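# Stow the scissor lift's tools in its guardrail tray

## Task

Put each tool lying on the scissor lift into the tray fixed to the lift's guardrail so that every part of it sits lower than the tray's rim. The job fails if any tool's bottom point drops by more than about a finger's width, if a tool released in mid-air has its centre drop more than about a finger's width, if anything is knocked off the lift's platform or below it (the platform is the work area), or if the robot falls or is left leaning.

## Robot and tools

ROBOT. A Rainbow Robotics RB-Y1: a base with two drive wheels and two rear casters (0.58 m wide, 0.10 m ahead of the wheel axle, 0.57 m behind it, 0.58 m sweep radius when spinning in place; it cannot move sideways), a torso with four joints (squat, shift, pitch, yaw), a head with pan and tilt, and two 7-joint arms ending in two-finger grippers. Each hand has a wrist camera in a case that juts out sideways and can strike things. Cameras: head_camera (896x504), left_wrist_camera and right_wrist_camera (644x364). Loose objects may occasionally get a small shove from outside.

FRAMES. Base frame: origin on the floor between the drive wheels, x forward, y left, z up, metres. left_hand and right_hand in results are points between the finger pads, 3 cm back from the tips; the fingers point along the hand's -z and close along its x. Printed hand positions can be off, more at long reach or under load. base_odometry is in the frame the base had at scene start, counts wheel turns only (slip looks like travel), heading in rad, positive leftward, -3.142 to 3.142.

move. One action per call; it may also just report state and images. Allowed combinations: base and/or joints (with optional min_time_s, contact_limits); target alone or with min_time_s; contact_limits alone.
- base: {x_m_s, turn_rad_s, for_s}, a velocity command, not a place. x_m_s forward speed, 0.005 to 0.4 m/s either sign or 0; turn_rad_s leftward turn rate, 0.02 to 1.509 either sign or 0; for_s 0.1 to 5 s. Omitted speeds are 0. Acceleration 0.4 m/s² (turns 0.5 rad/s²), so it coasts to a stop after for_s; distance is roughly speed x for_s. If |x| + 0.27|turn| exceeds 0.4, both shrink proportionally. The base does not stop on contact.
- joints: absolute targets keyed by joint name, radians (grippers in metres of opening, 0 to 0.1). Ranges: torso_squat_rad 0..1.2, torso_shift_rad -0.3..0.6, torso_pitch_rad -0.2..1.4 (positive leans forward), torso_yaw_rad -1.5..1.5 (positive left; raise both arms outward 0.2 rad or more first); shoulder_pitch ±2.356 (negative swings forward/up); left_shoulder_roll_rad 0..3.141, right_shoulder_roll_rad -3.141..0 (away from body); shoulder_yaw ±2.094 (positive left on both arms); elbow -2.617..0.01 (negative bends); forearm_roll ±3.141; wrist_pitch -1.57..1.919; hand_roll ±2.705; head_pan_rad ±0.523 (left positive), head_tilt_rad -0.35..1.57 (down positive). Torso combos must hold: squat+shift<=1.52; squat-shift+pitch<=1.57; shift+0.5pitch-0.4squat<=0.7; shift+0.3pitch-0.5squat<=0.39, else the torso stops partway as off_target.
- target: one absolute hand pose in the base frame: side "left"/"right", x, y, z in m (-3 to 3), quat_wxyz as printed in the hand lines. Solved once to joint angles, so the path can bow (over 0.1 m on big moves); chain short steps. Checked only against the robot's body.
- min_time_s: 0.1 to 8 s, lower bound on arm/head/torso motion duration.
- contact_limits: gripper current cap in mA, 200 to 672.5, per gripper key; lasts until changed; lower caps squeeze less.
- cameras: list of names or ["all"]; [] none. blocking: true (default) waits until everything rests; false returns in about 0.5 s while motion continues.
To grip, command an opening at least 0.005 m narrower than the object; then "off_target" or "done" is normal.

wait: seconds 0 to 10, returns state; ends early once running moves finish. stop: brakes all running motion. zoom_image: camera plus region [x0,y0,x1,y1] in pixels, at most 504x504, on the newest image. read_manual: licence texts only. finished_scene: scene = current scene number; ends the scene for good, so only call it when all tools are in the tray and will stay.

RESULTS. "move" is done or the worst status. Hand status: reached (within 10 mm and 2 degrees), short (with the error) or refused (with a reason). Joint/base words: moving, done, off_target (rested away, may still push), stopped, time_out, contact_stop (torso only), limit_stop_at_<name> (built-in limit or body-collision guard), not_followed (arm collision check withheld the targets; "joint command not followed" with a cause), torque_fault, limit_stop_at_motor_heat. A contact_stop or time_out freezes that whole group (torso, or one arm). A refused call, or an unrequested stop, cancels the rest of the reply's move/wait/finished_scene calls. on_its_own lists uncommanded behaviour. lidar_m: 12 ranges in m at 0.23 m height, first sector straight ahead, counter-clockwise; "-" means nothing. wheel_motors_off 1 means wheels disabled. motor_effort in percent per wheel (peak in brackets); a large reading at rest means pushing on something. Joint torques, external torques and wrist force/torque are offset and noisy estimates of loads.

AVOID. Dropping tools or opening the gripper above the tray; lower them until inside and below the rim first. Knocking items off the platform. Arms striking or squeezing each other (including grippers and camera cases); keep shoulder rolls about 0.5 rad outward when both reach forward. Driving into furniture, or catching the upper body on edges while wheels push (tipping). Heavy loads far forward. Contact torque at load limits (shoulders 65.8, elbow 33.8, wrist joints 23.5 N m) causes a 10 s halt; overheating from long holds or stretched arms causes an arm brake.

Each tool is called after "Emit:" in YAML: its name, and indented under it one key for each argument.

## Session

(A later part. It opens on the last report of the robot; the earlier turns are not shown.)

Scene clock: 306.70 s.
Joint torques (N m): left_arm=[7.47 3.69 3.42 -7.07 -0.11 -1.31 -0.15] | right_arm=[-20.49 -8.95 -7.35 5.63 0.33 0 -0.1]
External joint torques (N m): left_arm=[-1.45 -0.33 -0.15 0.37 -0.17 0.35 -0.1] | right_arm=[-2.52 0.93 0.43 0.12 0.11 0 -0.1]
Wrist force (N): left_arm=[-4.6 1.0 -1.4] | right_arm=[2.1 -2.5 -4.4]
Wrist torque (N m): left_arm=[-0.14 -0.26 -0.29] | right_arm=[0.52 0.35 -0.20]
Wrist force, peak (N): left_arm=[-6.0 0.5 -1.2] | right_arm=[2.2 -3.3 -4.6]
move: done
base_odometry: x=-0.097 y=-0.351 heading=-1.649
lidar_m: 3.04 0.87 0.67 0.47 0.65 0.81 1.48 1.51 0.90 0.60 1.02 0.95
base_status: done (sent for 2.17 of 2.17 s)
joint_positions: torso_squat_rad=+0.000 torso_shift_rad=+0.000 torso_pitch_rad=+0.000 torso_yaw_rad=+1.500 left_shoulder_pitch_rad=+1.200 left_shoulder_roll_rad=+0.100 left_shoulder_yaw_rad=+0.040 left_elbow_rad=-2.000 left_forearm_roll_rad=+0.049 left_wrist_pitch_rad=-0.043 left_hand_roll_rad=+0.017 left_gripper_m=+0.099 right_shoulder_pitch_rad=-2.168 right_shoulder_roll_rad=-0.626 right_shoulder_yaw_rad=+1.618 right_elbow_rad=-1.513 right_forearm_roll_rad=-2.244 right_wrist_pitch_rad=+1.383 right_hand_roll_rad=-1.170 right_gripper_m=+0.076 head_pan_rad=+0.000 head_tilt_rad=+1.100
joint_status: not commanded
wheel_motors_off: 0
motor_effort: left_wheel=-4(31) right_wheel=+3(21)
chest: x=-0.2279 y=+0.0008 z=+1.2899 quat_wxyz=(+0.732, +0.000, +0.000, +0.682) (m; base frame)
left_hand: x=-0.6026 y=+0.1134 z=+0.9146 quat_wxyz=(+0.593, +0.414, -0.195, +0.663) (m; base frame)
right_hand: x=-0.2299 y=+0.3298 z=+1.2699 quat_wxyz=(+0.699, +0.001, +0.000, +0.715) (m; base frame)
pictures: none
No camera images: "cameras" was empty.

Emit:
move:
  joints: {"torso_yaw_rad": 0.75, "right_shoulder_pitch_rad": 0.895, "right_shoulder_roll_rad": -1.896, "right_shoulder_yaw_rad": -0.54, "right_elbow_rad": -2.373, "right_forearm_roll_rad": -0.821, "right_wrist_pitch_rad": 1.144, "right_hand_roll_rad": -0.324}
  min_time_s: 3.2
  cameras: ["head_camera"]

Scene clock: 312.37 s.
Joint torques (N m): left_arm=[7.87 3.85 2.84 -7.3 -0.25 -1.45 -0.13] | right_arm=[-7.99 -5.89 -6.63 1.62 1.08 0.41 -0.31]
External joint torques (N m): left_arm=[-1.05 -0.15 -0.72 0.14 -0.31 0.2 -0.09] | right_arm=[0.34 0.94 2.07 0.41 -0.15 0.14 -0.31]
Wrist force (N): left_arm=[-4.9 0.9 -0.9] | right_arm=[2.0 0.4 -2.7]
Wrist torque (N m): left_arm=[-0.12 -0.29 -0.29] | right_arm=[0.43 0.34 -0.18]
Wrist force, peak (N): left_arm=[-5.9 0.9 -1.3] | right_arm=[1.2 -5.8 -3.7]
move: done
base_odometry: x=-0.097 y=-0.351 heading=-1.649
lidar_m: 3.02 0.87 0.67 0.47 0.64 0.81 1.47 1.51 0.90 0.60 1.01 0.96
base_status: not commanded
joint_positions: torso_squat_rad=+0.000 torso_shift_rad=+0.000 torso_pitch_rad=+0.000 torso_yaw_rad=+0.750 left_shoulder_pitch_rad=+1.200 left_shoulder_roll_rad=+0.100 left_shoulder_yaw_rad=+0.040 left_elbow_rad=-2.000 left_forearm_roll_rad=+0.049 left_wrist_pitch_rad=-0.043 left_hand_roll_rad=+0.017 left_gripper_m=+0.099 right_shoulder_pitch_rad=+0.895 right_shoulder_roll_rad=-1.896 right_shoulder_yaw_rad=-0.540 right_elbow_rad=-2.373 right_forearm_roll_rad=-0.821 right_wrist_pitch_rad=+1.144 right_hand_roll_rad=-0.324 right_gripper_m=+0.076 head_pan_rad=+0.000 head_tilt_rad=+1.100
joint_status: all done
wheel_motors_off: 0
motor_effort: left_wheel=-4(4) right_wheel=+3(5)
chest: x=-0.2280 y=+0.0009 z=+1.2899 quat_wxyz=(+0.931, -0.001, +0.000, +0.366) (m; base frame)
left_hand: x=-0.4251 y=+0.3385 z=+0.9143 quat_wxyz=(+0.795, +0.313, -0.333, +0.400) (m; base frame)
right_hand: x=+0.3158 y=-0.1142 z=+1.1520 quat_wxyz=(+0.694, -0.223, -0.241, +0.640) (m; base frame)
pictures: head_camera

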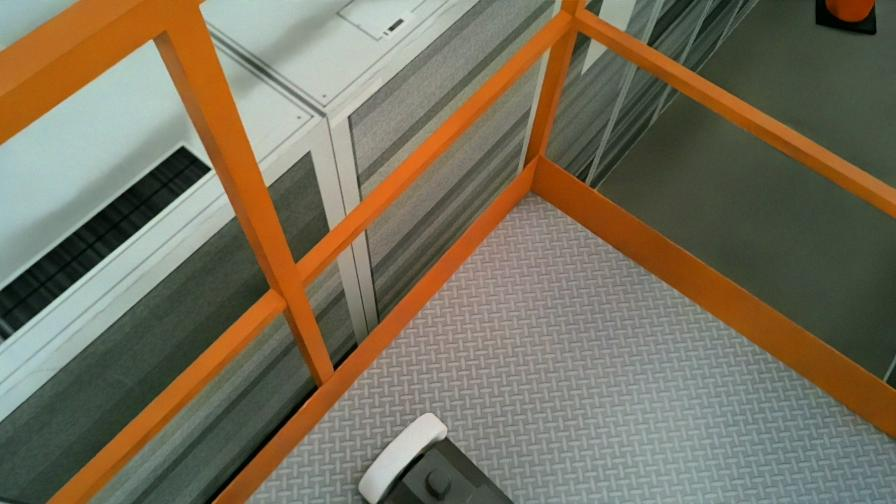

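Emit:
move:
  joints: {"right_shoulder_pitch_rad": 0.8, "right_shoulder_roll_rad": -0.12, "right_shoulder_yaw_rad": 0.0, "right_elbow_rad": -2.55, "right_forearm_roll_rad": 0, "right_wrist_pitch_rad": 0, "right_hand_roll_rad": 0, "left_shoulder_pitch_rad": 0.8, "left_shoulder_roll_rad": 0.12, "left_shoulder_yaw_rad": 0.0, "left_elbow_rad": -2.55, "left_forearm_roll_rad": 0, "left_wrist_pitch_rad": 0, "left_hand_roll_rad": 0}
  min_time_s: 2
  cameras: ["head_camera"]

Scene clock: 317.27 s.
Joint torques (N m): left_arm=[-6.1 2.6 0.53 -21.45 -0.21 -7.2 -0.08] | right_arm=[0.95 -1.93 -1.51 -9.69 0.17 -1.65 -0.23]
External joint torques (N m): left_arm=[-7.29 0.31 -1.49 -10.57 -0.25 -5.2 -0.02] | right_arm=[-0.69 0.42 0.4 0.65 -0.06 0.23 -0.28]
Wrist force (N): left_arm=[-29.8 7.0 6.1] | right_arm=[-4.2 -1.9 2.6]
Wrist torque (N m): left_arm=[0.01 -0.32 -0.27] | right_arm=[0.53 -0.06 -0.30]
Wrist force, peak (N): left_arm=[-65.6 -1.8 39.1] | right_arm=[-4.8 -1.7 2.9]
move: time_out
base_odometry: x=-0.097 y=-0.351 heading=-1.649
lidar_m: 3.03 0.87 0.68 0.47 0.65 0.82 1.46 1.52 0.90 0.60 1.02 0.96
base_status: not commanded
joint_positions: torso_squat_rad=+0.000 torso_shift_rad=+0.000 torso_pitch_rad=+0.000 torso_yaw_rad=+0.750 left_shoulder_pitch_rad=+0.808 left_shoulder_roll_rad=+0.120 left_shoulder_yaw_rad=+0.001 left_elbow_rad=-2.345 left_forearm_roll_rad=+0.000 left_wrist_pitch_rad=+0.005 left_hand_roll_rad=+0.000 left_gripper_m=+0.099 right_shoulder_pitch_rad=+0.800 right_shoulder_roll_rad=-0.120 right_shoulder_yaw_rad=+0.000 right_elbow_rad=-2.550 right_forearm_roll_rad=+0.000 right_wrist_pitch_rad=+0.000 right_hand_roll_rad=+0.000 right_gripper_m=+0.076 head_pan_rad=+0.000 head_tilt_rad=+1.100
joint_status: left_elbow_rad time_out (moved -0.345 of -0.550); left_wrist_pitch_rad time_out (moved +0.048 of +0.043); the others done
wheel_motors_off: 0
on_its_own: left_elbow_rad is held at -2.348, not at your -2.550, since a time_out
motor_effort: left_wheel=+5(10) right_wheel=+1(6)
chest: x=-0.2283 y=+0.0012 z=+1.2899 quat_wxyz=(+0.930, -0.001, +0.000, +0.366) (m; base frame)
left_hand: x=-0.2218 y=+0.4431 z=+1.1260 quat_wxyz=(+0.659, +0.372, -0.603, +0.253) (m; base frame)
right_hand: x=+0.1989 y=-0.0087 z=+1.2281 quat_wxyz=(+0.574, +0.168, -0.762, +0.249) (m; base frame)
pictures: head_camera

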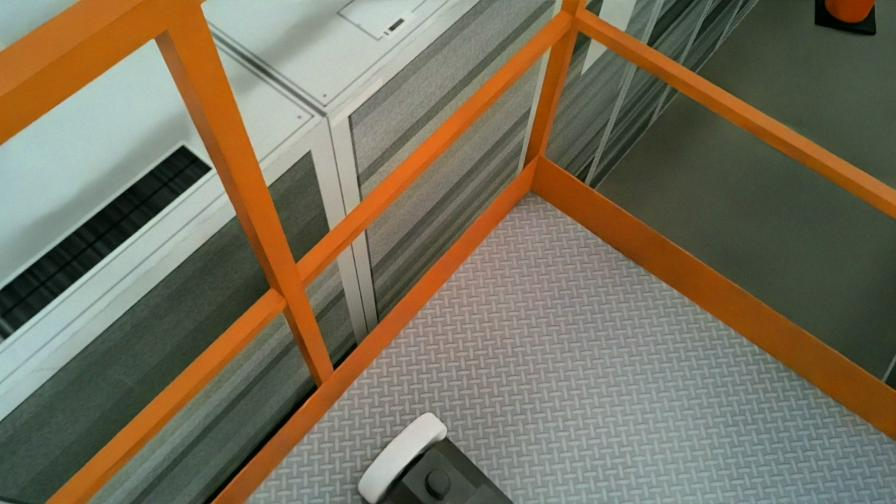

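Emit:
move:
  joints: {"left_shoulder_pitch_rad": 1.2, "left_shoulder_roll_rad": 0.1, "left_shoulder_yaw_rad": 0.04, "left_elbow_rad": -2.0}
  min_time_s: 1.5
  cameras: []

Scene clock: 328.30 s.
Joint torques (N m): left_arm=[10.79 -0.61 -0.11 14.78 4.04 8.68 3.71] | right_arm=[1.15 -1.49 -1.44 -9.82 0.08 -1.81 -0.24]
External joint torques (N m): left_arm=[8.79 -3.14 -2.35 25.49 4 10.68 3.77] | right_arm=[-0.47 0.84 0.44 0.52 -0.15 0.07 -0.29]
External joint torques when the fault began: left_arm=[29.38 -8.45 -2.74 45.55 7.16 19.12 7.06]
Wrist force (N): left_arm=[50.6 -3.7 17.5] | right_arm=[-4.5 -1.9 2.9]
Wrist torque (N m): left_arm=[1.38 2.64 -4.77] | right_arm=[0.52 -0.10 -0.31]
Wrist force, peak (N): left_arm=[94.9 -0.7 -12.6] | right_arm=[-4.8 -2.0 3.1]
move: torque_fault
TORQUE FAULT: left_elbow_rad reached its load limit. The robot stopped for 10 seconds, dropped its targets and accepts commands again. The stop added 9.4 s to the call.
base_odometry: x=-0.097 y=-0.351 heading=-1.649
lidar_m: 3.03 0.87 0.67 0.47 0.65 0.81 1.48 1.50 0.90 0.60 1.01 0.95
base_status: not commanded
joint_positions: torso_squat_rad=+0.000 torso_shift_rad=+0.000 torso_pitch_rad=+0.001 torso_yaw_rad=+0.750 left_shoulder_pitch_rad=+0.859 left_shoulder_roll_rad=+0.116 left_shoulder_yaw_rad=+0.012 left_elbow_rad=-2.303 left_forearm_roll_rad=-0.002 left_wrist_pitch_rad=-0.001 left_hand_roll_rad=-0.002 left_gripper_m=+0.099 right_shoulder_pitch_rad=+0.800 right_shoulder_roll_rad=-0.120 right_shoulder_yaw_rad=+0.000 right_elbow_rad=-2.550 right_forearm_roll_rad=+0.000 right_wrist_pitch_rad=+0.000 right_hand_roll_rad=+0.000 right_gripper_m=+0.076 head_pan_rad=+0.000 head_tilt_rad=+1.100
joint_status: left_shoulder_pitch_rad torque_fault (moved +0.050 of +0.392); left_shoulder_roll_rad torque_fault (moved -0.003 of -0.020); left_shoulder_yaw_rad torque_fault (moved +0.011 of +0.039); left_elbow_rad torque_fault (moved +0.042 of +0.345)
wheel_motors_off: 0
on_its_own: left_shoulder_pitch_rad is held at +0.861, not at your +1.200, since a torque_fault; left_shoulder_roll_rad is held at +0.116, not at your +0.100, since a torque_fault; left_shoulder_yaw_rad is held at +0.011, not at your +0.040, since a torque_fault; left_elbow_rad is held at -2.297, not at your -2.000, since a torque_fault; left_wrist_pitch_rad moved -0.006 to your old target +0.000
motor_effort: left_wheel=+0(10) right_wheel=-2(10)
chest: x=-0.2276 y=+0.0001 z=+1.2899 quat_wxyz=(+0.931, +0.000, +0.000, +0.366) (m; base frame)
left_hand: x=-0.2426 y=+0.4397 z=+1.0950 quat_wxyz=(+0.682, +0.372, -0.570, +0.267) (m; base frame)
right_hand: x=+0.1995 y=-0.0098 z=+1.2277 quat_wxyz=(+0.574, +0.169, -0.762, +0.248) (m; base frame)
pictures: none
No camera images: "cameras" was empty.

Emit:
move:
  target: {"side": "left", "x": -0.243, "y": 0.438, "z": 1.111, "quat_wxyz": [0.671, 0.372, -0.587, 0.260]}
  min_time_s: 1.0
  cameras: ["left_wrist_camera"]

Scene clock: 331.10 s.
Joint torques (N m): left_arm=[3.67 3.84 4.06 -10.95 -0.05 -1.82 0.2] | right_arm=[1.64 -2.13 -1.66 -9.79 0.02 -1.84 -0.19]
External joint torques (N m): left_arm=[1.47 1.15 1.66 -0.26 -0.1 0.18 0.25] | right_arm=[0 0.21 0.24 0.56 -0.22 0.03 -0.25]
Wrist force (N): left_arm=[-7.8 0.7 3.6] | right_arm=[-4.5 -2.0 2.7]
Wrist torque (N m): left_arm=[-0.08 -0.58 -0.37] | right_arm=[0.53 -0.10 -0.31]
Wrist force, peak (N): left_arm=[50.8 -3.8 18.3] | right_arm=[-4.7 -2.1 2.6]
move: done
base_odometry: x=-0.097 y=-0.351 heading=-1.649
lidar_m: 3.04 0.87 0.67 0.46 0.64 0.82 1.46 1.51 0.90 0.61 1.02 0.95
base_status: not commanded
joint_positions: torso_squat_rad=+0.000 torso_shift_rad=+0.000 torso_pitch_rad=+0.000 torso_yaw_rad=+0.750 left_shoulder_pitch_rad=+0.872 left_shoulder_roll_rad=+0.138 left_shoulder_yaw_rad=+0.016 left_elbow_rad=-2.331 left_forearm_roll_rad=+0.014 left_wrist_pitch_rad=-0.028 left_hand_roll_rad=+0.014 left_gripper_m=+0.099 right_shoulder_pitch_rad=+0.800 right_shoulder_roll_rad=-0.120 right_shoulder_yaw_rad=+0.000 right_elbow_rad=-2.550 right_forearm_roll_rad=+0.000 right_wrist_pitch_rad=+0.000 right_hand_roll_rad=+0.000 right_gripper_m=+0.076 head_pan_rad=+0.000 head_tilt_rad=+1.100
joint_status: all done
wheel_motors_off: 0
motor_effort: left_wheel=-1(1) right_wheel=+0(2)
chest: x=-0.2278 y=+0.0008 z=+1.2899 quat_wxyz=(+0.931, +0.000, +0.000, +0.366) (m; base frame)
left_hand: x=-0.2425 y=+0.4384 z=+1.1103 quat_wxyz=(+0.671, +0.371, -0.587, +0.260) (m; base frame)
left_hand_status: reached (checked arc, planned for 1.0 s): 1 mm and 0.1 deg off.
right_hand: x=+0.1994 y=-0.0092 z=+1.2278 quat_wxyz=(+0.574, +0.168, -0.762, +0.248) (m; base frame)
pictures: left_wrist_camera

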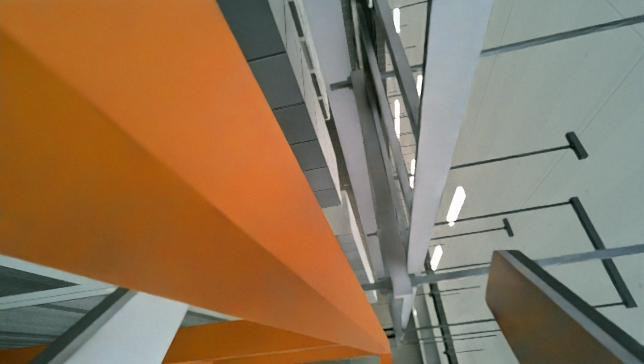

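Emit:
move:
  target: {"side": "left", "x": -0.31, "y": 0.345, "z": 1.118, "quat_wxyz": [0.671, 0.372, -0.587, 0.260]}
  min_time_s: 1.5
  cameras: ["left_wrist_camera"]

Scene clock: 333.50 s.
Joint torques (N m): left_arm=[7.04 4.46 0.86 -9.34 0.3 -1.52 0.23] | right_arm=[1.38 -1.77 -1.49 -10.14 0.21 -1.8 -0.3]
External joint torques (N m): left_arm=[-0.93 1.36 -1.29 -0.1 0.09 0.48 0.28] | right_arm=[-0.26 0.57 0.4 0.2 -0.02 0.07 -0.35]
Wrist force (N): left_arm=[-7.5 1.2 3.3] | right_arm=[-4.1 -1.8 2.9]
Wrist torque (N m): left_arm=[-0.14 -0.55 -0.37] | right_arm=[0.51 -0.06 -0.32]
Wrist force, peak (N): left_arm=[-8.2 1.3 4.1] | right_arm=[-4.6 -2.3 3.1]
move: done
base_odometry: x=-0.097 y=-0.351 heading=-1.649
lidar_m: 3.03 0.86 0.68 0.47 0.65 0.81 1.45 1.51 0.89 0.60 1.01 0.95
base_status: not commanded
joint_positions: torso_squat_rad=+0.000 torso_shift_rad=+0.000 torso_pitch_rad=+0.000 torso_yaw_rad=+0.750 left_shoulder_pitch_rad=+1.350 left_shoulder_roll_rad=+0.155 left_shoulder_yaw_rad=-0.086 left_elbow_rad=-2.390 left_forearm_roll_rad=+0.008 left_wrist_pitch_rad=-0.438 left_hand_roll_rad=+0.016 left_gripper_m=+0.099 right_shoulder_pitch_rad=+0.800 right_shoulder_roll_rad=-0.120 right_shoulder_yaw_rad=+0.000 right_elbow_rad=-2.550 right_forearm_roll_rad=+0.000 right_wrist_pitch_rad=+0.000 right_hand_roll_rad=+0.000 right_gripper_m=+0.076 head_pan_rad=+0.000 head_tilt_rad=+1.100
joint_status: all done
wheel_motors_off: 0
motor_effort: left_wheel=-1(1) right_wheel=-1(2)
chest: x=-0.2278 y=+0.0008 z=+1.2899 quat_wxyz=(+0.931, +0.000, +0.000, +0.366) (m; base frame)
left_hand: x=-0.3101 y=+0.3451 z=+1.1181 quat_wxyz=(+0.671, +0.372, -0.587, +0.260) (m; base frame)
left_hand_status: reached (checked arc, planned for 1.5 s): 0 mm and 0.0 deg off.
right_hand: x=+0.1994 y=-0.0092 z=+1.2278 quat_wxyz=(+0.574, +0.168, -0.762, +0.248) (m; base frame)
pictures: left_wrist_camera

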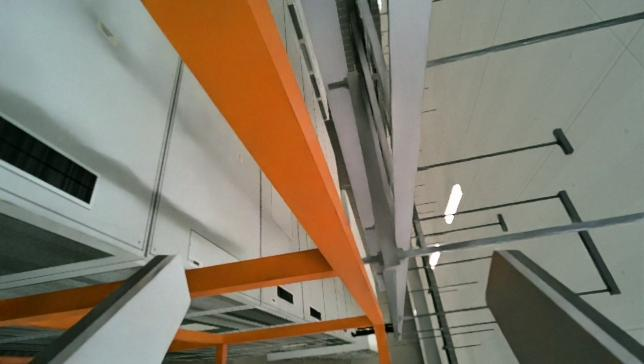

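Emit:
move:
  joints: {"right_shoulder_pitch_rad": -0.3, "right_shoulder_roll_rad": -0.15, "right_shoulder_yaw_rad": 0.0, "right_elbow_rad": -2.3, "right_forearm_roll_rad": 0, "right_wrist_pitch_rad": 0, "right_hand_roll_rad": 0}
  min_time_s: 1.5
  cameras: ["head_camera"]

Scene clock: 343.73 s.
Joint torques (N m): left_arm=[7.66 3.62 1.08 -8.78 0.02 -1.52 0.13] | right_arm=[-13.49 -3.15 -0.72 -5.56 0.17 -0.91 -0.12]
External joint torques (N m): left_arm=[-0.32 0.52 -1.06 0.45 -0.2 0.48 0.18] | right_arm=[-0.84 -0.67 0.79 0.97 0.04 0.07 -0.14]
Wrist force (N): left_arm=[-7.5 1.4 3.2] | right_arm=[-1.5 -2.1 6.4]
Wrist torque (N m): left_arm=[-0.15 -0.55 -0.37] | right_arm=[0.52 0.09 -0.32]
Wrist force, peak (N): left_arm=[-8.4 0.8 4.0] | right_arm=[-1.3 -2.2 7.0]
move: done
base_odometry: x=-0.097 y=-0.351 heading=-1.649
lidar_m: 3.03 0.87 0.67 0.47 0.64 0.81 1.47 1.50 0.89 0.61 1.01 0.95
base_status: not commanded
joint_positions: torso_squat_rad=+0.000 torso_shift_rad=+0.000 torso_pitch_rad=+0.000 torso_yaw_rad=+0.750 left_shoulder_pitch_rad=+1.350 left_shoulder_roll_rad=+0.155 left_shoulder_yaw_rad=-0.086 left_elbow_rad=-2.390 left_forearm_roll_rad=+0.008 left_wrist_pitch_rad=-0.438 left_hand_roll_rad=+0.016 left_gripper_m=+0.099 right_shoulder_pitch_rad=-0.300 right_shoulder_roll_rad=-0.150 right_shoulder_yaw_rad=+0.000 right_elbow_rad=-2.300 right_forearm_roll_rad=+0.000 right_wrist_pitch_rad=+0.000 right_hand_roll_rad=+0.000 right_gripper_m=+0.076 head_pan_rad=+0.000 head_tilt_rad=+1.100
joint_status: all done
wheel_motors_off: 0
motor_effort: left_wheel=-1(2) right_wheel=-1(3)
chest: x=-0.2278 y=+0.0008 z=+1.2899 quat_wxyz=(+0.931, +0.000, +0.000, +0.366) (m; base frame)
left_hand: x=-0.3101 y=+0.3451 z=+1.1180 quat_wxyz=(+0.671, +0.372, -0.587, +0.260) (m; base frame)
right_hand: x=+0.1757 y=+0.1381 z=+1.5087 quat_wxyz=(+0.222, +0.357, -0.890, +0.178) (m; base frame)
pictures: head_camera

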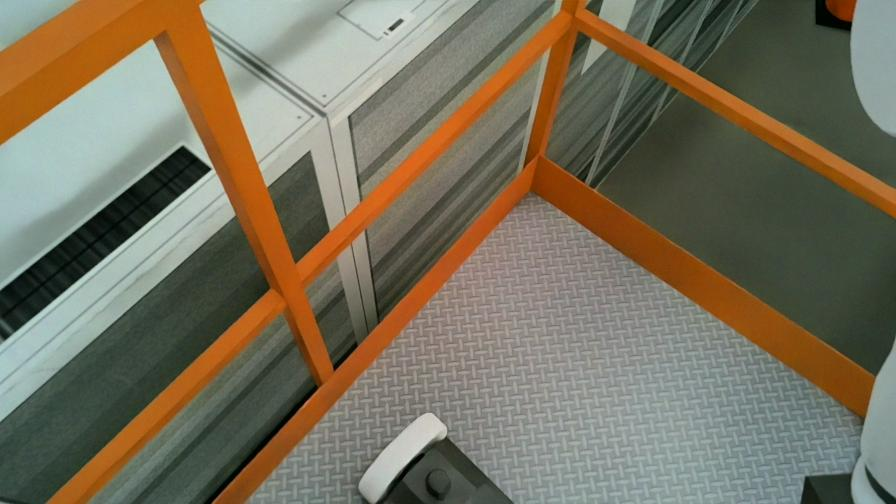

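Emit:
move:
  joints: {"left_shoulder_pitch_rad": 1.2, "left_shoulder_roll_rad": 0.1, "left_shoulder_yaw_rad": -0.4, "left_elbow_rad": -2.0, "left_forearm_roll_rad": 0, "left_wrist_pitch_rad": 0, "left_hand_roll_rad": 0}
  min_time_s: 1.2
  cameras: []

Scene clock: 348.53 s.
Joint torques (N m): left_arm=[8.25 4.17 2.28 -9.18 0.02 -1.66 -0.41] | right_arm=[-13.68 -2.39 -1.19 -5.99 0.08 -0.76 -0.22]
External joint torques (N m): left_arm=[0.25 1.49 1.66 -0.61 -0.01 0.27 -0.36] | right_arm=[-1.03 0.09 0.32 0.55 -0.04 0.22 -0.25]
Wrist force (N): left_arm=[-7.1 1.1 1.5] | right_arm=[-1.8 -2.2 6.7]
Wrist torque (N m): left_arm=[-0.07 -0.54 -0.27] | right_arm=[0.52 0.05 -0.31]
Wrist force, peak (N): left_arm=[-14.1 -2.0 1.1] | right_arm=[-1.8 -2.1 7.0]
move: limit_stop_at_own_body_torso
base_odometry: x=-0.097 y=-0.351 heading=-1.649
lidar_m: 3.03 0.87 0.67 0.46 0.64 0.81 1.47 1.50 0.89 0.60 1.02 0.95
base_status: not commanded
joint_positions: torso_squat_rad=+0.000 torso_shift_rad=+0.000 torso_pitch_rad=+0.000 torso_yaw_rad=+0.750 left_shoulder_pitch_rad=+1.274 left_shoulder_roll_rad=+0.127 left_shoulder_yaw_rad=-0.247 left_elbow_rad=-2.186 left_forearm_roll_rad=+0.004 left_wrist_pitch_rad=-0.214 left_hand_roll_rad=+0.000 left_gripper_m=+0.099 right_shoulder_pitch_rad=-0.300 right_shoulder_roll_rad=-0.150 right_shoulder_yaw_rad=+0.000 right_elbow_rad=-2.300 right_forearm_roll_rad=+0.000 right_wrist_pitch_rad=+0.000 right_hand_roll_rad=+0.000 right_gripper_m=+0.076 head_pan_rad=+0.000 head_tilt_rad=+1.100
joint_status: left_shoulder_pitch_rad limit_stop_at_own_body_torso (moved -0.076 of -0.150); left_shoulder_roll_rad limit_stop_at_own_body_torso (moved -0.027 of -0.055); left_shoulder_yaw_rad limit_stop_at_own_body_torso (moved -0.161 of -0.314); left_elbow_rad limit_stop_at_own_body_torso (moved +0.204 of +0.390); left_forearm_roll_rad limit_stop_at_own_body_torso (moved -0.004 of -0.008); left_wrist_pitch_rad limit_stop_at_own_body_torso (moved +0.224 of +0.438); the others done
wheel_motors_off: 0
on_its_own: left_shoulder_pitch_rad is held at +1.275, not at your +1.200, since a limit_stop_at_own_body_torso; left_shoulder_roll_rad is held at +0.128, not at your +0.100, since a limit_stop_at_own_body_torso; left_shoulder_yaw_rad is held at -0.247, not at your -0.400, since a limit_stop_at_own_body_torso; left_elbow_rad is held at -2.186, not at your -2.000, since a limit_stop_at_own_body_torso; left_wrist_pitch_rad is held at -0.214, not at your +0.000, since a limit_stop_at_own_body_torso
motor_effort: left_wheel=-1(2) right_wheel=+2(2)
chest: x=-0.2279 y=+0.0008 z=+1.2899 quat_wxyz=(+0.931, +0.000, +0.000, +0.366) (m; base frame)
left_hand: x=-0.2914 y=+0.2943 z=+0.9872 quat_wxyz=(+0.756, +0.254, -0.495, +0.346) (m; base frame)
right_hand: x=+0.1757 y=+0.1382 z=+1.5087 quat_wxyz=(+0.222, +0.357, -0.890, +0.178) (m; base frame)
pictures: none
No camera images: "cameras" was empty.

Emit:
move:
  joints: {"left_shoulder_pitch_rad": 1.2, "left_shoulder_roll_rad": 0.15, "left_shoulder_yaw_rad": -0.2, "left_elbow_rad": -2.05, "left_forearm_roll_rad": 0, "left_wrist_pitch_rad": 0, "left_hand_roll_rad": 0, "left_gripper_m": 0.0}
  min_time_s: 1.2
  cameras: []

Scene clock: 351.23 s.
Joint torques (N m): left_arm=[5.58 4.04 2.57 -6.74 -0.24 -1.06 -0.4] | right_arm=[-13.26 -2.96 -1.6 -5.58 0.18 -0.91 -0.16]
External joint torques (N m): left_arm=[-2.69 1.01 1.39 1.08 -0.27 0.6 -0.36] | right_arm=[-0.61 -0.48 -0.09 0.96 0.06 0.07 -0.19]
Wrist force (N): left_arm=[-6.4 1.4 -0.2] | right_arm=[-1.6 -2.0 6.6]
Wrist torque (N m): left_arm=[-0.16 -0.47 -0.31] | right_arm=[0.50 0.08 -0.30]
Wrist force, peak (N): left_arm=[-7.5 2.4 1.0] | right_arm=[-2.0 -2.2 6.8]
move: done
base_odometry: x=-0.097 y=-0.351 heading=-1.649
lidar_m: 3.03 0.86 0.68 0.47 0.65 0.81 1.46 1.52 0.89 0.59 1.02 0.95
base_status: not commanded
joint_positions: torso_squat_rad=+0.000 torso_shift_rad=+0.000 torso_pitch_rad=+0.000 torso_yaw_rad=+0.750 left_shoulder_pitch_rad=+1.200 left_shoulder_roll_rad=+0.150 left_shoulder_yaw_rad=-0.200 left_elbow_rad=-2.050 left_forearm_roll_rad=+0.000 left_wrist_pitch_rad=+0.000 left_hand_roll_rad=+0.000 left_gripper_m=+0.000 right_shoulder_pitch_rad=-0.300 right_shoulder_roll_rad=-0.150 right_shoulder_yaw_rad=+0.000 right_elbow_rad=-2.300 right_forearm_roll_rad=+0.000 right_wrist_pitch_rad=+0.000 right_hand_roll_rad=+0.000 right_gripper_m=+0.076 head_pan_rad=+0.000 head_tilt_rad=+1.100
joint_status: all done
wheel_motors_off: 0
motor_effort: left_wheel=-1(1) right_wheel=+0(3)
chest: x=-0.2279 y=+0.0008 z=+1.2899 quat_wxyz=(+0.931, +0.000, +0.000, +0.366) (m; base frame)
left_hand: x=-0.3311 y=+0.2791 z=+0.9031 quat_wxyz=(+0.827, +0.216, -0.376, +0.358) (m; base frame)
right_hand: x=+0.1757 y=+0.1382 z=+1.5087 quat_wxyz=(+0.222, +0.357, -0.890, +0.178) (m; base frame)
pictures: none
No camera images: "cameras" was empty.

Emit:
move:
  joints: {"torso_squat_rad": 1.2, "torso_shift_rad": 0.3, "torso_pitch_rad": 0.669, "right_shoulder_pitch_rad": 0.895, "right_shoulder_roll_rad": -1.896, "right_shoulder_yaw_rad": -0.54, "right_elbow_rad": -2.373, "right_forearm_roll_rad": -0.821, "right_wrist_pitch_rad": 1.144, "right_hand_roll_rad": -0.324, "right_gripper_m": 0.1, "head_tilt_rad": 0.65, "head_pan_rad": -0.5}
  min_time_s: 4.0
  cameras: ["head_camera", "right_wrist_camera"]

Scene clock: 356.73 s.
Joint torques (N m): left_arm=[9.66 10.26 6.43 -2.52 -0.1 -0.33 -0.47] | right_arm=[-6.02 -3.51 -5.33 -4.77 0.2 0.19 -0.33]
External joint torques (N m): left_arm=[-2.82 -0.11 -0.15 0.09 -0.16 0.41 -0.46] | right_arm=[-0.25 -0.23 0.73 -0.06 -0.03 0.23 -0.33]
Wrist force (N): left_arm=[-3.7 -1.7 -1.0] | right_arm=[1.8 -3.0 -4.1]
Wrist torque (N m): left_arm=[0.05 -0.31 -0.34] | right_arm=[0.59 0.33 0.01]
Wrist force, peak (N): left_arm=[-6.6 1.8 -0.1] | right_arm=[-1.7 -2.3 7.1]
move: done
base_odometry: x=-0.097 y=-0.351 heading=-1.649
lidar_m: 3.02 0.87 0.67 0.47 0.65 0.81 1.47 1.50 0.90 0.60 1.02 0.95
base_status: not commanded
joint_positions: torso_squat_rad=+1.200 torso_shift_rad=+0.300 torso_pitch_rad=+0.669 torso_yaw_rad=+0.750 left_shoulder_pitch_rad=+1.200 left_shoulder_roll_rad=+0.150 left_shoulder_yaw_rad=-0.200 left_elbow_rad=-2.050 left_forearm_roll_rad=+0.000 left_wrist_pitch_rad=+0.000 left_hand_roll_rad=+0.000 left_gripper_m=+0.000 right_shoulder_pitch_rad=+0.895 right_shoulder_roll_rad=-1.896 right_shoulder_yaw_rad=-0.540 right_elbow_rad=-2.373 right_forearm_roll_rad=-0.821 right_wrist_pitch_rad=+1.144 right_hand_roll_rad=-0.324 right_gripper_m=+0.100 head_pan_rad=-0.500 head_tilt_rad=+0.650
joint_status: all done
wheel_motors_off: 0
motor_effort: left_wheel=-1(1) right_wheel=+2(4)
chest: x=+0.0389 y=+0.0005 z=+0.7655 quat_wxyz=(+0.879, +0.120, +0.306, +0.346) (m; base frame)
left_hand: x=-0.2820 y=+0.2789 z=+0.5261 quat_wxyz=(+0.905, +0.321, -0.083, +0.267) (m; base frame)
right_hand: x=+0.3797 y=-0.1151 z=+0.3200 quat_wxyz=(+0.736, +0.000, +0.000, +0.678) (m; base frame)
pictures: head_camera, right_wrist_camera

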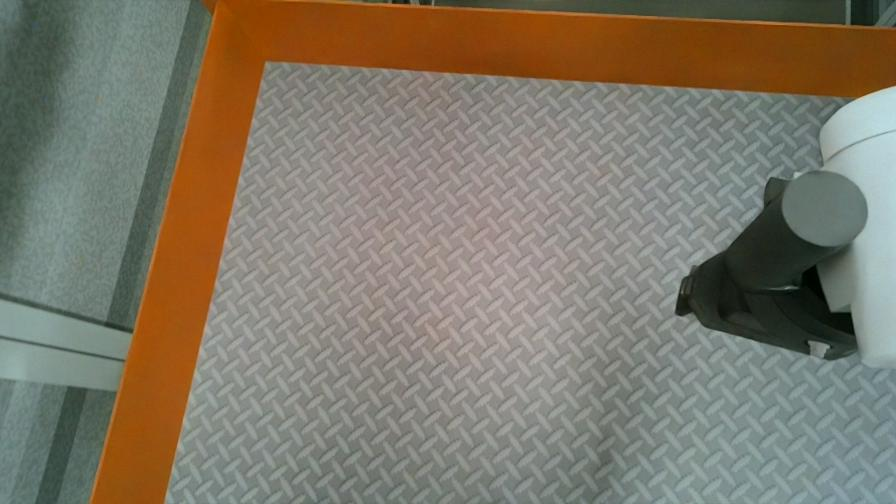

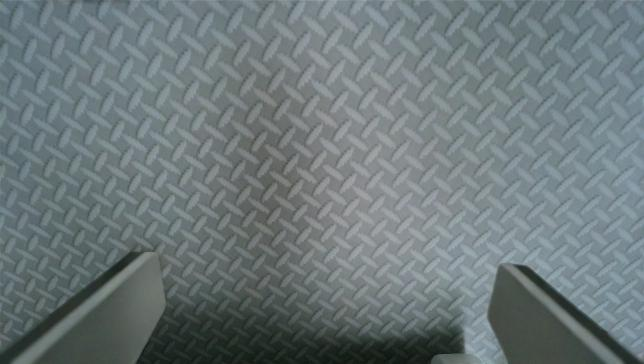

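Emit:
move:
  joints: {"torso_squat_rad": 0.0, "torso_shift_rad": 0.0, "torso_pitch_rad": 0.0, "torso_yaw_rad": 1.5, "right_shoulder_pitch_rad": -2.168, "right_shoulder_roll_rad": -0.626, "right_shoulder_yaw_rad": 1.618, "right_elbow_rad": -1.513, "right_forearm_roll_rad": -2.244, "right_wrist_pitch_rad": 1.383, "right_hand_roll_rad": -1.17, "right_gripper_m": 0.05, "head_tilt_rad": 1.1, "head_pan_rad": 0.0}
  min_time_s: 4.0
  cameras: ["head_camera"]

Scene clock: 362.67 s.
Joint torques (N m): left_arm=[7.93 9.17 5.49 -3.86 -0.21 -0.58 -0.3] | right_arm=[-24.22 1.11 -8.94 2.66 -0.37 -0.37 -0.25]
External joint torques (N m): left_arm=[-3.17 -0.52 -0.76 0.3 -0.28 0.43 -0.28] | right_arm=[-2.8 0.47 1.42 0.75 0.27 0.19 -0.24]
Wrist force (N): left_arm=[-4.6 -1.1 -0.2] | right_arm=[3.9 -5.4 -3.5]
Wrist torque (N m): left_arm=[0.01 -0.40 -0.36] | right_arm=[0.72 0.46 0.01]
Wrist force, peak (N): left_arm=[-7.8 -0.5 -1.1] | right_arm=[3.2 -7.7 -2.3]
move: limit_stop_at_own_body_left_arm
base_odometry: x=-0.097 y=-0.351 heading=-1.649
lidar_m: 3.02 0.87 0.68 0.47 0.65 0.81 1.46 1.50 0.89 0.60 1.01 0.95
base_status: not commanded
joint_positions: torso_squat_rad=+0.976 torso_shift_rad=+0.244 torso_pitch_rad=+0.544 torso_yaw_rad=+0.890 left_shoulder_pitch_rad=+1.200 left_shoulder_roll_rad=+0.150 left_shoulder_yaw_rad=-0.200 left_elbow_rad=-2.050 left_forearm_roll_rad=+0.000 left_wrist_pitch_rad=+0.000 left_hand_roll_rad=+0.000 left_gripper_m=+0.000 right_shoulder_pitch_rad=-2.168 right_shoulder_roll_rad=-0.626 right_shoulder_yaw_rad=+1.618 right_elbow_rad=-1.513 right_forearm_roll_rad=-2.244 right_wrist_pitch_rad=+1.383 right_hand_roll_rad=-1.170 right_gripper_m=+0.050 head_pan_rad=+0.000 head_tilt_rad=+1.100
joint_status: torso_squat_rad limit_stop_at_own_body_left_arm (moved -0.224 of -1.200); torso_shift_rad limit_stop_at_own_body_left_arm (moved -0.056 of -0.300); torso_pitch_rad limit_stop_at_own_body_left_arm (moved -0.125 of -0.669); torso_yaw_rad limit_stop_at_own_body_left_arm (moved +0.140 of +0.750); the others done
wheel_motors_off: 0
on_its_own: torso_squat_rad is held at +0.976, not at your +0.000, since a limit_stop_at_own_body_left_arm; torso_shift_rad is held at +0.244, not at your +0.000, since a limit_stop_at_own_body_left_arm; torso_pitch_rad is held at +0.544, not at your +0.000, since a limit_stop_at_own_body_left_arm; torso_yaw_rad is held at +0.890, not at your +1.500, since a limit_stop_at_own_body_left_arm
motor_effort: left_wheel=+0(10) right_wheel=-1(10)
chest: x=+0.0270 y=+0.0006 z=+0.9258 quat_wxyz=(+0.869, +0.115, +0.243, +0.415) (m; base frame)
left_hand: x=-0.2940 y=+0.2619 z=+0.6679 quat_wxyz=(+0.867, +0.344, -0.131, +0.335) (m; base frame)
right_hand: x=+0.1766 y=+0.2713 z=+0.8118 quat_wxyz=(+0.849, +0.127, +0.237, +0.454) (m; base frame)
pictures: head_camera

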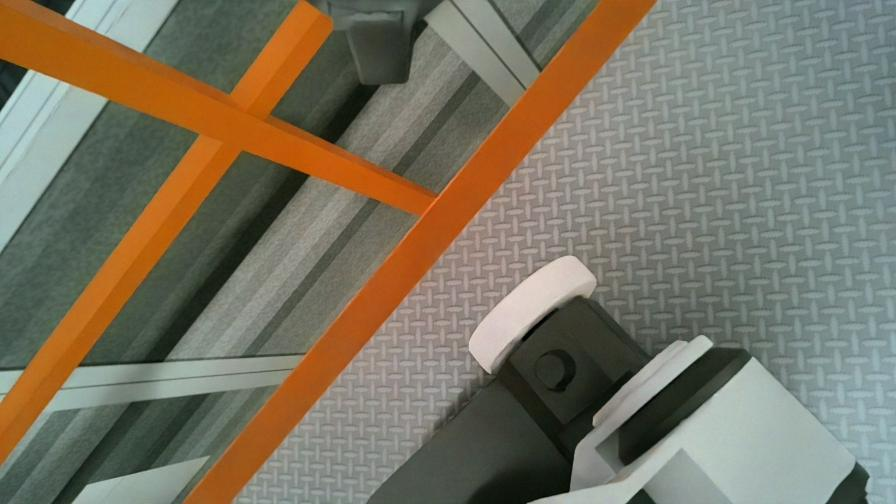

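Emit:
move:
  joints: {"torso_squat_rad": 0.0, "torso_shift_rad": 0.0, "torso_pitch_rad": 0.0, "torso_yaw_rad": 0.75}
  min_time_s: 3.0
  cameras: []

Emit:
move:
  joints: {"torso_yaw_rad": 1.5}
  min_time_s: 1.3
  cameras: ["head_camera"]

Scene clock: 367.53 s.
Joint torques (N m): left_arm=[6.92 3.05 1.13 -7.44 -0.11 -1.46 -0.38] | right_arm=[-19.62 -8.78 -6.39 5.74 0.52 0.11 -0.2]
External joint torques (N m): left_arm=[-1.35 0.01 -0.05 0.38 -0.13 0.2 -0.34] | right_arm=[-1.67 1.14 1.38 0.23 0.29 0.11 -0.2]
Wrist force (N): left_arm=[-5.7 1.5 0.0] | right_arm=[2.1 -2.6 -4.1]
Wrist torque (N m): left_arm=[-0.18 -0.39 -0.33] | right_arm=[0.55 0.33 -0.03]
Wrist force, peak (N): left_arm=[-6.8 1.3 -0.8] | right_arm=[4.0 -5.7 -3.9]
move: done
base_odometry: x=-0.097 y=-0.351 heading=-1.649
lidar_m: 3.03 0.87 0.68 0.47 0.65 0.82 1.46 1.50 0.90 0.60 1.02 0.95
base_status: not commanded
joint_positions: torso_squat_rad=+0.000 torso_shift_rad=+0.000 torso_pitch_rad=+0.000 torso_yaw_rad=+0.750 left_shoulder_pitch_rad=+1.200 left_shoulder_roll_rad=+0.150 left_shoulder_yaw_rad=-0.200 left_elbow_rad=-2.050 left_forearm_roll_rad=+0.000 left_wrist_pitch_rad=+0.000 left_hand_roll_rad=+0.000 left_gripper_m=+0.000 right_shoulder_pitch_rad=-2.168 right_shoulder_roll_rad=-0.626 right_shoulder_yaw_rad=+1.618 right_elbow_rad=-1.513 right_forearm_roll_rad=-2.244 right_wrist_pitch_rad=+1.383 right_hand_roll_rad=-1.170 right_gripper_m=+0.050 head_pan_rad=+0.000 head_tilt_rad=+1.100
joint_status: all done
wheel_motors_off: 0
motor_effort: left_wheel=+0(2) right_wheel=+0(3)
chest: x=-0.2281 y=+0.0009 z=+1.2899 quat_wxyz=(+0.930, -0.001, +0.000, +0.366) (m; base frame)
left_hand: x=-0.3313 y=+0.2793 z=+0.9030 quat_wxyz=(+0.827, +0.216, -0.376, +0.358) (m; base frame)
right_hand: x=-0.0052 y=+0.2430 z=+1.2699 quat_wxyz=(+0.912, +0.000, +0.000, +0.409) (m; base frame)
pictures: none
No camera images: "cameras" was empty.

Scene clock: 368.40 s.
Joint torques (N m): left_arm=[6.12 3.28 1.47 -7.59 -0.26 -1.62 -0.46] | right_arm=[-19.12 -10.01 -6.49 5.49 0.61 0.09 -0.05]
External joint torques (N m): left_arm=[-2.16 0.25 0.29 0.23 -0.28 0.04 -0.42] | right_arm=[-1.17 -0.09 1.28 -0.02 0.39 0.09 -0.05]
Wrist force (N): left_arm=[-6.3 2.1 0.4] | right_arm=[1.9 -2.8 -4.2]
Wrist torque (N m): left_arm=[-0.24 -0.49 -0.31] | right_arm=[0.58 0.31 -0.01]
Wrist force, peak (N): left_arm=[-7.7 1.3 -0.2] | right_arm=[2.2 -3.2 -4.5]
move: limit_stop_at_own_body_left_arm
base_odometry: x=-0.097 y=-0.351 heading=-1.649
lidar_m: 3.03 0.87 0.68 0.48 0.65 0.82 1.47 1.50 0.89 0.60 1.02 0.94
base_status: not commanded
joint_positions: torso_squat_rad=+0.000 torso_shift_rad=+0.000 torso_pitch_rad=+0.000 torso_yaw_rad=+0.880 left_shoulder_pitch_rad=+1.200 left_shoulder_roll_rad=+0.150 left_shoulder_yaw_rad=-0.200 left_elbow_rad=-2.050 left_forearm_roll_rad=+0.000 left_wrist_pitch_rad=+0.000 left_hand_roll_rad=+0.000 left_gripper_m=+0.000 right_shoulder_pitch_rad=-2.168 right_shoulder_roll_rad=-0.626 right_shoulder_yaw_rad=+1.618 right_elbow_rad=-1.513 right_forearm_roll_rad=-2.244 right_wrist_pitch_rad=+1.383 right_hand_roll_rad=-1.170 right_gripper_m=+0.050 head_pan_rad=+0.000 head_tilt_rad=+1.100
joint_status: torso_yaw_rad limit_stop_at_own_body_left_arm (moved +0.130 of +0.750)
wheel_motors_off: 0
on_its_own: torso_yaw_rad is held at +0.880, not at your +1.500, since a limit_stop_at_own_body_left_arm
motor_effort: left_wheel=+0(8) right_wheel=+0(8)
chest: x=-0.2280 y=+0.0009 z=+1.2899 quat_wxyz=(+0.905, -0.001, +0.000, +0.426) (m; base frame)
left_hand: x=-0.3666 y=+0.2635 z=+0.9030 quat_wxyz=(+0.802, +0.240, -0.361, +0.411) (m; base frame)
right_hand: x=-0.0386 y=+0.2699 z=+1.2698 quat_wxyz=(+0.884, +0.000, +0.000, +0.468) (m; base frame)
pictures: head_camera

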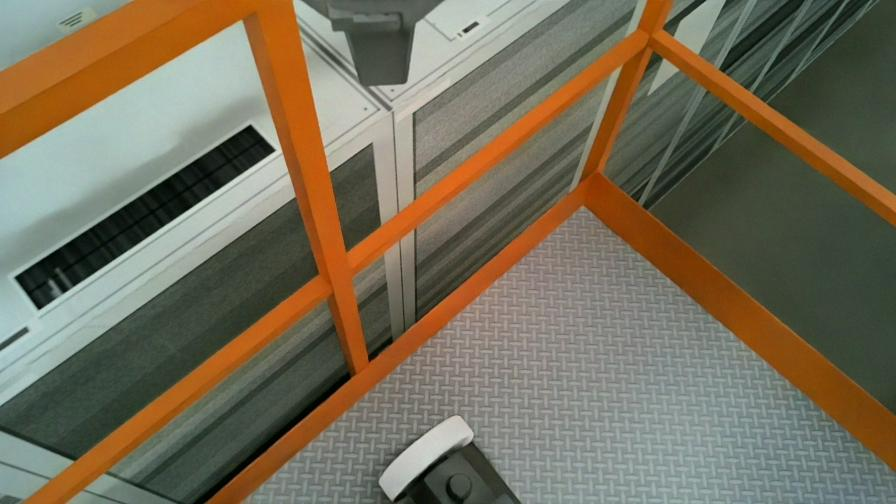

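Emit:
move:
  joints: {"left_shoulder_yaw_rad": -0.05, "left_elbow_rad": -2.0}
  min_time_s: 0.5
  cameras: []

Emit:
move:
  joints: {"torso_yaw_rad": 1.5}
  min_time_s: 1.3
  cameras: []

Scene clock: 370.03 s.
Joint torques (N m): left_arm=[6.08 3.97 2.71 -7.28 -0.16 -1.46 -0.49] | right_arm=[-19.09 -10.16 -6.41 5.73 0.58 0.34 -0.25]
External joint torques (N m): left_arm=[-2.44 0.22 -0.1 0.44 -0.2 0.17 -0.45] | right_arm=[-1.14 -0.25 1.36 0.23 0.36 0.34 -0.25]
Wrist force (N): left_arm=[-5.7 0.2 -0.2] | right_arm=[2.2 -3.2 -4.7]
Wrist torque (N m): left_arm=[-0.06 -0.40 -0.31] | right_arm=[0.64 0.35 -0.01]
Wrist force, peak (N): left_arm=[-6.7 2.1 0.1] | right_arm=[2.2 -3.2 -4.7]
move: limit_stop_at_own_body_torso
base_odometry: x=-0.097 y=-0.351 heading=-1.649
lidar_m: 3.03 0.85 0.68 0.46 0.65 0.82 1.46 1.51 0.89 0.60 1.02 0.96
base_status: not commanded
joint_positions: torso_squat_rad=+0.000 torso_shift_rad=+0.000 torso_pitch_rad=+0.000 torso_yaw_rad=+0.880 left_shoulder_pitch_rad=+1.200 left_shoulder_roll_rad=+0.150 left_shoulder_yaw_rad=-0.050 left_elbow_rad=-2.050 left_forearm_roll_rad=+0.000 left_wrist_pitch_rad=+0.000 left_hand_roll_rad=+0.000 left_gripper_m=+0.000 right_shoulder_pitch_rad=-2.168 right_shoulder_roll_rad=-0.626 right_shoulder_yaw_rad=+1.618 right_elbow_rad=-1.513 right_forearm_roll_rad=-2.244 right_wrist_pitch_rad=+1.383 right_hand_roll_rad=-1.170 right_gripper_m=+0.050 head_pan_rad=+0.000 head_tilt_rad=+1.100
joint_status: left_elbow_rad limit_stop_at_own_body_torso (moved +0.000 of +0.050); the others done
wheel_motors_off: 0
on_its_own: torso_yaw_rad is held at +0.880, not at your +1.500, since a limit_stop_at_own_body_left_arm; left_elbow_rad is held at -2.050, not at your -2.000, since a limit_stop_at_own_body_torso
motor_effort: left_wheel=+0(1) right_wheel=+0(3)
chest: x=-0.2280 y=+0.0009 z=+1.2899 quat_wxyz=(+0.905, -0.001, +0.000, +0.426) (m; base frame)
left_hand: x=-0.4267 y=+0.3004 z=+0.9141 quat_wxyz=(+0.798, +0.305, -0.324, +0.406) (m; base frame)
right_hand: x=-0.0386 y=+0.2699 z=+1.2698 quat_wxyz=(+0.884, +0.000, +0.000, +0.468) (m; base frame)
pictures: none
No camera images: "cameras" was empty.

not run: a stop that you did not command came earlier in this reply.

Emit:
move:
  joints: {"torso_yaw_rad": 1.5}
  min_time_s: 1.3
  cameras: []

Scene clock: 372.17 s.
Joint torques (N m): left_arm=[7.45 3.75 2.21 -7.56 -0.14 -1.47 -0.57] | right_arm=[-19.63 -8.79 -6.67 5.38 0.44 0.21 -0.1]
External joint torques (N m): left_arm=[-1.07 -0.02 -0.61 0.16 -0.18 0.16 -0.53] | right_arm=[-1.67 1.11 1.1 -0.13 0.22 0.21 -0.1]
Wrist force (N): left_arm=[-6.3 0.7 -0.2] | right_arm=[2.1 -3.1 -4.4]
Wrist torque (N m): left_arm=[-0.14 -0.47 -0.31] | right_arm=[0.59 0.34 -0.03]
Wrist force, peak (N): left_arm=[-6.7 1.4 0.2] | right_arm=[2.2 -3.2 -4.5]
move: done
base_odometry: x=-0.097 y=-0.351 heading=-1.649
lidar_m: 3.03 0.87 0.67 0.46 0.63 0.81 1.46 1.50 0.90 0.60 1.02 0.96
base_status: not commanded
joint_positions: torso_squat_rad=+0.000 torso_shift_rad=+0.000 torso_pitch_rad=+0.000 torso_yaw_rad=+1.500 left_shoulder_pitch_rad=+1.200 left_shoulder_roll_rad=+0.150 left_shoulder_yaw_rad=-0.050 left_elbow_rad=-2.050 left_forearm_roll_rad=+0.000 left_wrist_pitch_rad=+0.000 left_hand_roll_rad=+0.000 left_gripper_m=+0.000 right_shoulder_pitch_rad=-2.168 right_shoulder_roll_rad=-0.626 right_shoulder_yaw_rad=+1.618 right_elbow_rad=-1.513 right_forearm_roll_rad=-2.244 right_wrist_pitch_rad=+1.383 right_hand_roll_rad=-1.170 right_gripper_m=+0.050 head_pan_rad=+0.000 head_tilt_rad=+1.100
joint_status: all done
wheel_motors_off: 0
on_its_own: left_elbow_rad is held at -2.050, not at your -2.000, since a limit_stop_at_own_body_torso
motor_effort: left_wheel=+0(1) right_wheel=+1(4)
chest: x=-0.2280 y=+0.0009 z=+1.2899 quat_wxyz=(+0.732, +0.000, +0.000, +0.682) (m; base frame)
left_hand: x=-0.5640 y=+0.1292 z=+0.9144 quat_wxyz=(+0.636, +0.389, -0.215, +0.630) (m; base frame)
right_hand: x=-0.2301 y=+0.3299 z=+1.2697 quat_wxyz=(+0.699, +0.000, +0.000, +0.715) (m; base frame)
pictures: none
No camera images: "cameras" was empty.

Emit:
move:
  joints: {"torso_yaw_rad": 0.75, "right_shoulder_pitch_rad": 0.895, "right_shoulder_roll_rad": -1.896, "right_shoulder_yaw_rad": -0.54, "right_elbow_rad": -2.373, "right_forearm_roll_rad": -0.821, "right_wrist_pitch_rad": 1.144, "right_hand_roll_rad": -0.324}
  min_time_s: 3.1
  cameras: []

Emit:
move:
  joints: {"torso_squat_rad": 1.2, "torso_shift_rad": 0.3, "torso_pitch_rad": 0.669}
  min_time_s: 4.0
  cameras: []

Emit:
move:
  target: {"side": "right", "x": 0.46, "y": -0.12, "z": 0.10, "quat_wxyz": [0.7355, 0, 0, 0.6775]}
  min_time_s: 1.5
  cameras: []

Scene clock: 382.37 s.
Joint torques (N m): left_arm=[6.9 3.76 3.34 -7.45 -0.28 -1.24 -0.47] | right_arm=[-8.17 -5.75 -7.08 1.27 1.18 0.27 -0.32]
External joint torques (N m): left_arm=[-1.61 0.01 0.53 0.27 -0.32 0.4 -0.43] | right_arm=[0.16 1.08 1.61 0.05 -0.06 0.01 -0.32]
Wrist force (N): left_arm=[-6.2 0.6 0.0] | right_arm=[1.7 0.5 -2.9]
Wrist torque (N m): left_arm=[-0.12 -0.45 -0.29] | right_arm=[0.43 0.30 -0.18]
Wrist force, peak (N): left_arm=[-7.2 0.8 0.4] | right_arm=[1.2 -5.9 -3.6]
move: done
base_odometry: x=-0.097 y=-0.351 heading=-1.649
lidar_m: 3.02 0.87 0.67 0.47 0.64 0.81 1.47 1.50 0.89 0.60 1.01 0.96
base_status: not commanded
joint_positions: torso_squat_rad=+0.000 torso_shift_rad=+0.000 torso_pitch_rad=+0.000 torso_yaw_rad=+0.750 left_shoulder_pitch_rad=+1.200 left_shoulder_roll_rad=+0.150 left_shoulder_yaw_rad=-0.050 left_elbow_rad=-2.050 left_forearm_roll_rad=+0.000 left_wrist_pitch_rad=+0.000 left_hand_roll_rad=+0.000 left_gripper_m=+0.000 right_shoulder_pitch_rad=+0.895 right_shoulder_roll_rad=-1.896 right_shoulder_yaw_rad=-0.540 right_elbow_rad=-2.373 right_forearm_roll_rad=-0.821 right_wrist_pitch_rad=+1.144 right_hand_roll_rad=-0.324 right_gripper_m=+0.050 head_pan_rad=+0.000 head_tilt_rad=+1.100
joint_status: all done
wheel_motors_off: 0
on_its_own: left_elbow_rad is held at -2.050, not at your -2.000, since a limit_stop_at_own_body_torso
motor_effort: left_wheel=+0(1) right_wheel=+2(2)
chest: x=-0.2280 y=+0.0009 z=+1.2899 quat_wxyz=(+0.931, -0.001, +0.000, +0.366) (m; base frame)
left_hand: x=-0.3861 y=+0.3238 z=+0.9141 quat_wxyz=(+0.823, +0.283, -0.343, +0.354) (m; base frame)
right_hand: x=+0.3158 y=-0.1142 z=+1.1521 quat_wxyz=(+0.694, -0.223, -0.241, +0.640) (m; base frame)
pictures: none
No camera images: "cameras" was empty.

Scene clock: 387.20 s.
Joint torques (N m): left_arm=[11 10.05 7.65 -2.17 -0.01 -0.31 -0.33] | right_arm=[-5.96 -2.34 -5.13 -4.41 0.35 0.15 -0.32]
External joint torques (N m): left_arm=[-1.79 -0.19 -0.36 0.08 -0.09 0.34 -0.32] | right_arm=[-0.19 0.94 0.93 0.3 0.12 0.19 -0.32]
Wrist force (N): left_arm=[-3.3 -2.5 0.1] | right_arm=[1.7 -3.0 -4.2]
Wrist torque (N m): left_arm=[0.12 -0.29 -0.33] | right_arm=[0.61 0.32 -0.16]
Wrist force, peak (N): left_arm=[-6.8 0.9 0.6] | right_arm=[1.8 -2.9 -4.8]
move: done
base_odometry: x=-0.097 y=-0.351 heading=-1.649
lidar_m: 3.03 0.87 0.67 0.47 0.65 0.81 1.46 1.51 0.89 0.60 1.02 0.95
base_status: not commanded
joint_positions: torso_squat_rad=+1.200 torso_shift_rad=+0.300 torso_pitch_rad=+0.669 torso_yaw_rad=+0.750 left_shoulder_pitch_rad=+1.200 left_shoulder_roll_rad=+0.150 left_shoulder_yaw_rad=-0.050 left_elbow_rad=-2.050 left_forearm_roll_rad=+0.000 left_wrist_pitch_rad=+0.000 left_hand_roll_rad=+0.000 left_gripper_m=+0.000 right_shoulder_pitch_rad=+0.895 right_shoulder_roll_rad=-1.896 right_shoulder_yaw_rad=-0.540 right_elbow_rad=-2.373 right_forearm_roll_rad=-0.821 right_wrist_pitch_rad=+1.144 right_hand_roll_rad=-0.324 right_gripper_m=+0.050 head_pan_rad=+0.000 head_tilt_rad=+1.100
joint_status: all done
wheel_motors_off: 0
on_its_own: left_elbow_rad is held at -2.050, not at your -2.000, since a limit_stop_at_own_body_torso
motor_effort: left_wheel=+0(1) right_wheel=+0(3)
chest: x=+0.0389 y=+0.0005 z=+0.7655 quat_wxyz=(+0.879, +0.120, +0.306, +0.346) (m; base frame)
left_hand: x=-0.3181 y=+0.3235 z=+0.5688 quat_wxyz=(+0.890, +0.383, -0.054, +0.241) (m; base frame)
right_hand: x=+0.3798 y=-0.1149 z=+0.3201 quat_wxyz=(+0.735, +0.000, +0.000, +0.678) (m; base frame)
pictures: none
No camera images: "cameras" was empty.

Scene clock: 389.07 s.
Joint torques (N m): left_arm=[11.15 9.83 7.42 -1.9 -0.05 -0.42 -0.38] | right_arm=[-14.49 4.22 0.28 1.83 0.1 0.16 -0.27]
External joint torques (N m): left_arm=[-1.64 -0.41 -0.59 0.35 -0.13 0.23 -0.38] | right_arm=[-1.2 0.29 1.7 0.8 0.06 0.19 -0.27]
Wrist force (N): left_arm=[-3.5 -1.8 0.1] | right_arm=[1.8 -2.8 -4.2]
Wrist torque (N m): left_arm=[0.01 -0.31 -0.36] | right_arm=[0.56 0.31 0.02]
Wrist force, peak (N): left_arm=[-3.8 -2.5 -0.4] | right_arm=[1.9 -4.1 -4.5]
move: done
base_odometry: x=-0.097 y=-0.351 heading=-1.649
lidar_m: 3.03 0.86 0.67 0.47 0.65 0.81 1.46 1.49 0.89 0.60 1.02 0.95
base_status: not commanded
joint_positions: torso_squat_rad=+1.200 torso_shift_rad=+0.300 torso_pitch_rad=+0.669 torso_yaw_rad=+0.750 left_shoulder_pitch_rad=+1.200 left_shoulder_roll_rad=+0.150 left_shoulder_yaw_rad=-0.050 left_elbow_rad=-2.050 left_forearm_roll_rad=+0.000 left_wrist_pitch_rad=+0.000 left_hand_roll_rad=+0.000 left_gripper_m=+0.000 right_shoulder_pitch_rad=+1.605 right_shoulder_roll_rad=-2.734 right_shoulder_yaw_rad=-0.408 right_elbow_rad=-1.167 right_forearm_roll_rad=-1.061 right_wrist_pitch_rad=+0.137 right_hand_roll_rad=-0.553 right_gripper_m=+0.050 head_pan_rad=+0.000 head_tilt_rad=+1.100
joint_status: all done
wheel_motors_off: 0
on_its_own: left_elbow_rad is held at -2.050, not at your -2.000, since a limit_stop_at_own_body_torso
motor_effort: left_wheel=+1(1) right_wheel=-1(2)
chest: x=+0.0389 y=+0.0005 z=+0.7655 quat_wxyz=(+0.879, +0.120, +0.306, +0.346) (m; base frame)
left_hand: x=-0.3181 y=+0.3235 z=+0.5688 quat_wxyz=(+0.890, +0.383, -0.054, +0.241) (m; base frame)
right_hand: x=+0.4608 y=-0.1196 z=+0.1004 quat_wxyz=(+0.736, -0.002, -0.005, +0.677) (m; base frame)
right_hand_status: reached (checked arc, planned for 1.5 s): 1 mm and 0.7 deg off.
pictures: none
No camera images: "cameras" was empty.

Emit:
move:
  target: {"side": "right", "x": 0.40, "y": 0.05, "z": 0.08, "quat_wxyz": [0.7355, 0, 0, 0.6775]}
  min_time_s: 1.5
  cameras: []

Emit:
move:
  target: {"side": "right", "x": 0.38, "y": -0.30, "z": 0.08, "quat_wxyz": [0.7355, 0, 0, 0.6775]}
  min_time_s: 2.0
  cameras: []

Scene clock: 391.37 s.
Joint torques (N m): left_arm=[11.25 10.26 7.29 -2.14 0.05 -0.28 -0.43] | right_arm=[-17.05 -0.65 -3.1 2.34 0.25 0.11 -0.13]
External joint torques (N m): left_arm=[-1.54 0.02 -0.71 0.11 -0.03 0.37 -0.43] | right_arm=[-0.16 -0.16 -0.12 0.95 0.14 0.17 -0.13]
Wrist force (N): left_arm=[-3.1 -1.9 -0.4] | right_arm=[1.7 -3.1 -4.1]
Wrist torque (N m): left_arm=[0.02 -0.25 -0.31] | right_arm=[0.62 0.29 -0.17]
Wrist force, peak (N): left_arm=[-3.5 -2.7 0.1] | right_arm=[1.9 -2.9 -4.6]
move: done
base_odometry: x=-0.097 y=-0.351 heading=-1.649
lidar_m: 3.04 0.87 0.68 0.46 0.65 0.81 1.47 1.50 0.88 0.60 1.02 0.94
base_status: not commanded
joint_positions: torso_squat_rad=+1.200 torso_shift_rad=+0.300 torso_pitch_rad=+0.669 torso_yaw_rad=+0.750 left_shoulder_pitch_rad=+1.200 left_shoulder_roll_rad=+0.150 left_shoulder_yaw_rad=-0.050 left_elbow_rad=-2.050 left_forearm_roll_rad=+0.000 left_wrist_pitch_rad=+0.000 left_hand_roll_rad=+0.000 left_gripper_m=+0.000 right_shoulder_pitch_rad=+1.748 right_shoulder_roll_rad=-3.141 right_shoulder_yaw_rad=-0.635 right_elbow_rad=-0.849 right_forearm_roll_rad=-1.533 right_wrist_pitch_rad=+0.404 right_hand_roll_rad=-0.241 right_gripper_m=+0.050 head_pan_rad=+0.000 head_tilt_rad=+1.100
joint_status: all done
wheel_motors_off: 0
on_its_own: left_elbow_rad is held at -2.050, not at your -2.000, since a limit_stop_at_own_body_torso
motor_effort: left_wheel=+0(1) right_wheel=+1(2)
chest: x=+0.0389 y=+0.0005 z=+0.7655 quat_wxyz=(+0.879, +0.120, +0.306, +0.346) (m; base frame)
left_hand: x=-0.3181 y=+0.3235 z=+0.5688 quat_wxyz=(+0.890, +0.383, -0.054, +0.241) (m; base frame)
right_hand: x=+0.3996 y=+0.0498 z=+0.0803 quat_wxyz=(+0.736, -0.001, -0.006, +0.677) (m; base frame)
right_hand_status: reached (checked arc, planned for 1.5 s): 0 mm and 0.7 deg off.
pictures: none
No camera images: "cameras" was empty.

Scene clock: 393.70 s.
Joint torques (N m): left_arm=[11.24 10.03 6.96 -2.21 -0.22 -0.43 -0.49] | right_arm=[-2.12 13.97 -0.3 -0.2 0.02 -0.08 -0.24]
External joint torques (N m): left_arm=[-1.54 -0.21 -1.05 0.04 -0.3 0.22 -0.48] | right_arm=[0.33 -0.6 -0.24 -0.45 0 -0.07 -0.24]
Wrist force (N): left_arm=[-2.5 -1.4 -0.8] | right_arm=[1.7 -3.4 -4.0]
Wrist torque (N m): left_arm=[0.03 -0.21 -0.32] | right_arm=[0.63 0.28 0.02]
Wrist force, peak (N): left_arm=[-3.8 -2.0 -0.2] | right_arm=[2.4 -3.5 -4.3]
move: done
base_odometry: x=-0.097 y=-0.351 heading=-1.649
lidar_m: 3.02 0.86 0.68 0.47 0.65 0.82 1.46 1.51 0.89 0.59 1.01 0.95
base_status: not commanded
joint_positions: torso_squat_rad=+1.200 torso_shift_rad=+0.300 torso_pitch_rad=+0.669 torso_yaw_rad=+0.750 left_shoulder_pitch_rad=+1.200 left_shoulder_roll_rad=+0.150 left_shoulder_yaw_rad=-0.050 left_elbow_rad=-2.050 left_forearm_roll_rad=+0.000 left_wrist_pitch_rad=+0.000 left_hand_roll_rad=+0.000 left_gripper_m=+0.000 right_shoulder_pitch_rad=+2.356 right_shoulder_roll_rad=-2.348 right_shoulder_yaw_rad=-1.178 right_elbow_rad=-1.156 right_forearm_roll_rad=+0.104 right_wrist_pitch_rad=+0.121 right_hand_roll_rad=-1.154 right_gripper_m=+0.050 head_pan_rad=+0.000 head_tilt_rad=+1.100
joint_status: all done
wheel_motors_off: 0
on_its_own: left_elbow_rad is held at -2.050, not at your -2.000, since a limit_stop_at_own_body_torso
motor_effort: left_wheel=+0(1) right_wheel=+0(2)
chest: x=+0.0389 y=+0.0005 z=+0.7655 quat_wxyz=(+0.879, +0.120, +0.306, +0.346) (m; base frame)
left_hand: x=-0.3181 y=+0.3235 z=+0.5688 quat_wxyz=(+0.890, +0.383, -0.054, +0.241) (m; base frame)
right_hand: x=+0.3801 y=-0.2999 z=+0.0801 quat_wxyz=(+0.735, -0.002, +0.008, +0.678) (m; base frame)
right_hand_status: reached (checked arc, planned for 2.0 s): 0 mm and 1.0 deg off.
pictures: none
No camera images: "cameras" was empty.

Emit:
finished_scene:
  scene: 1

The scene is finished: the task was done.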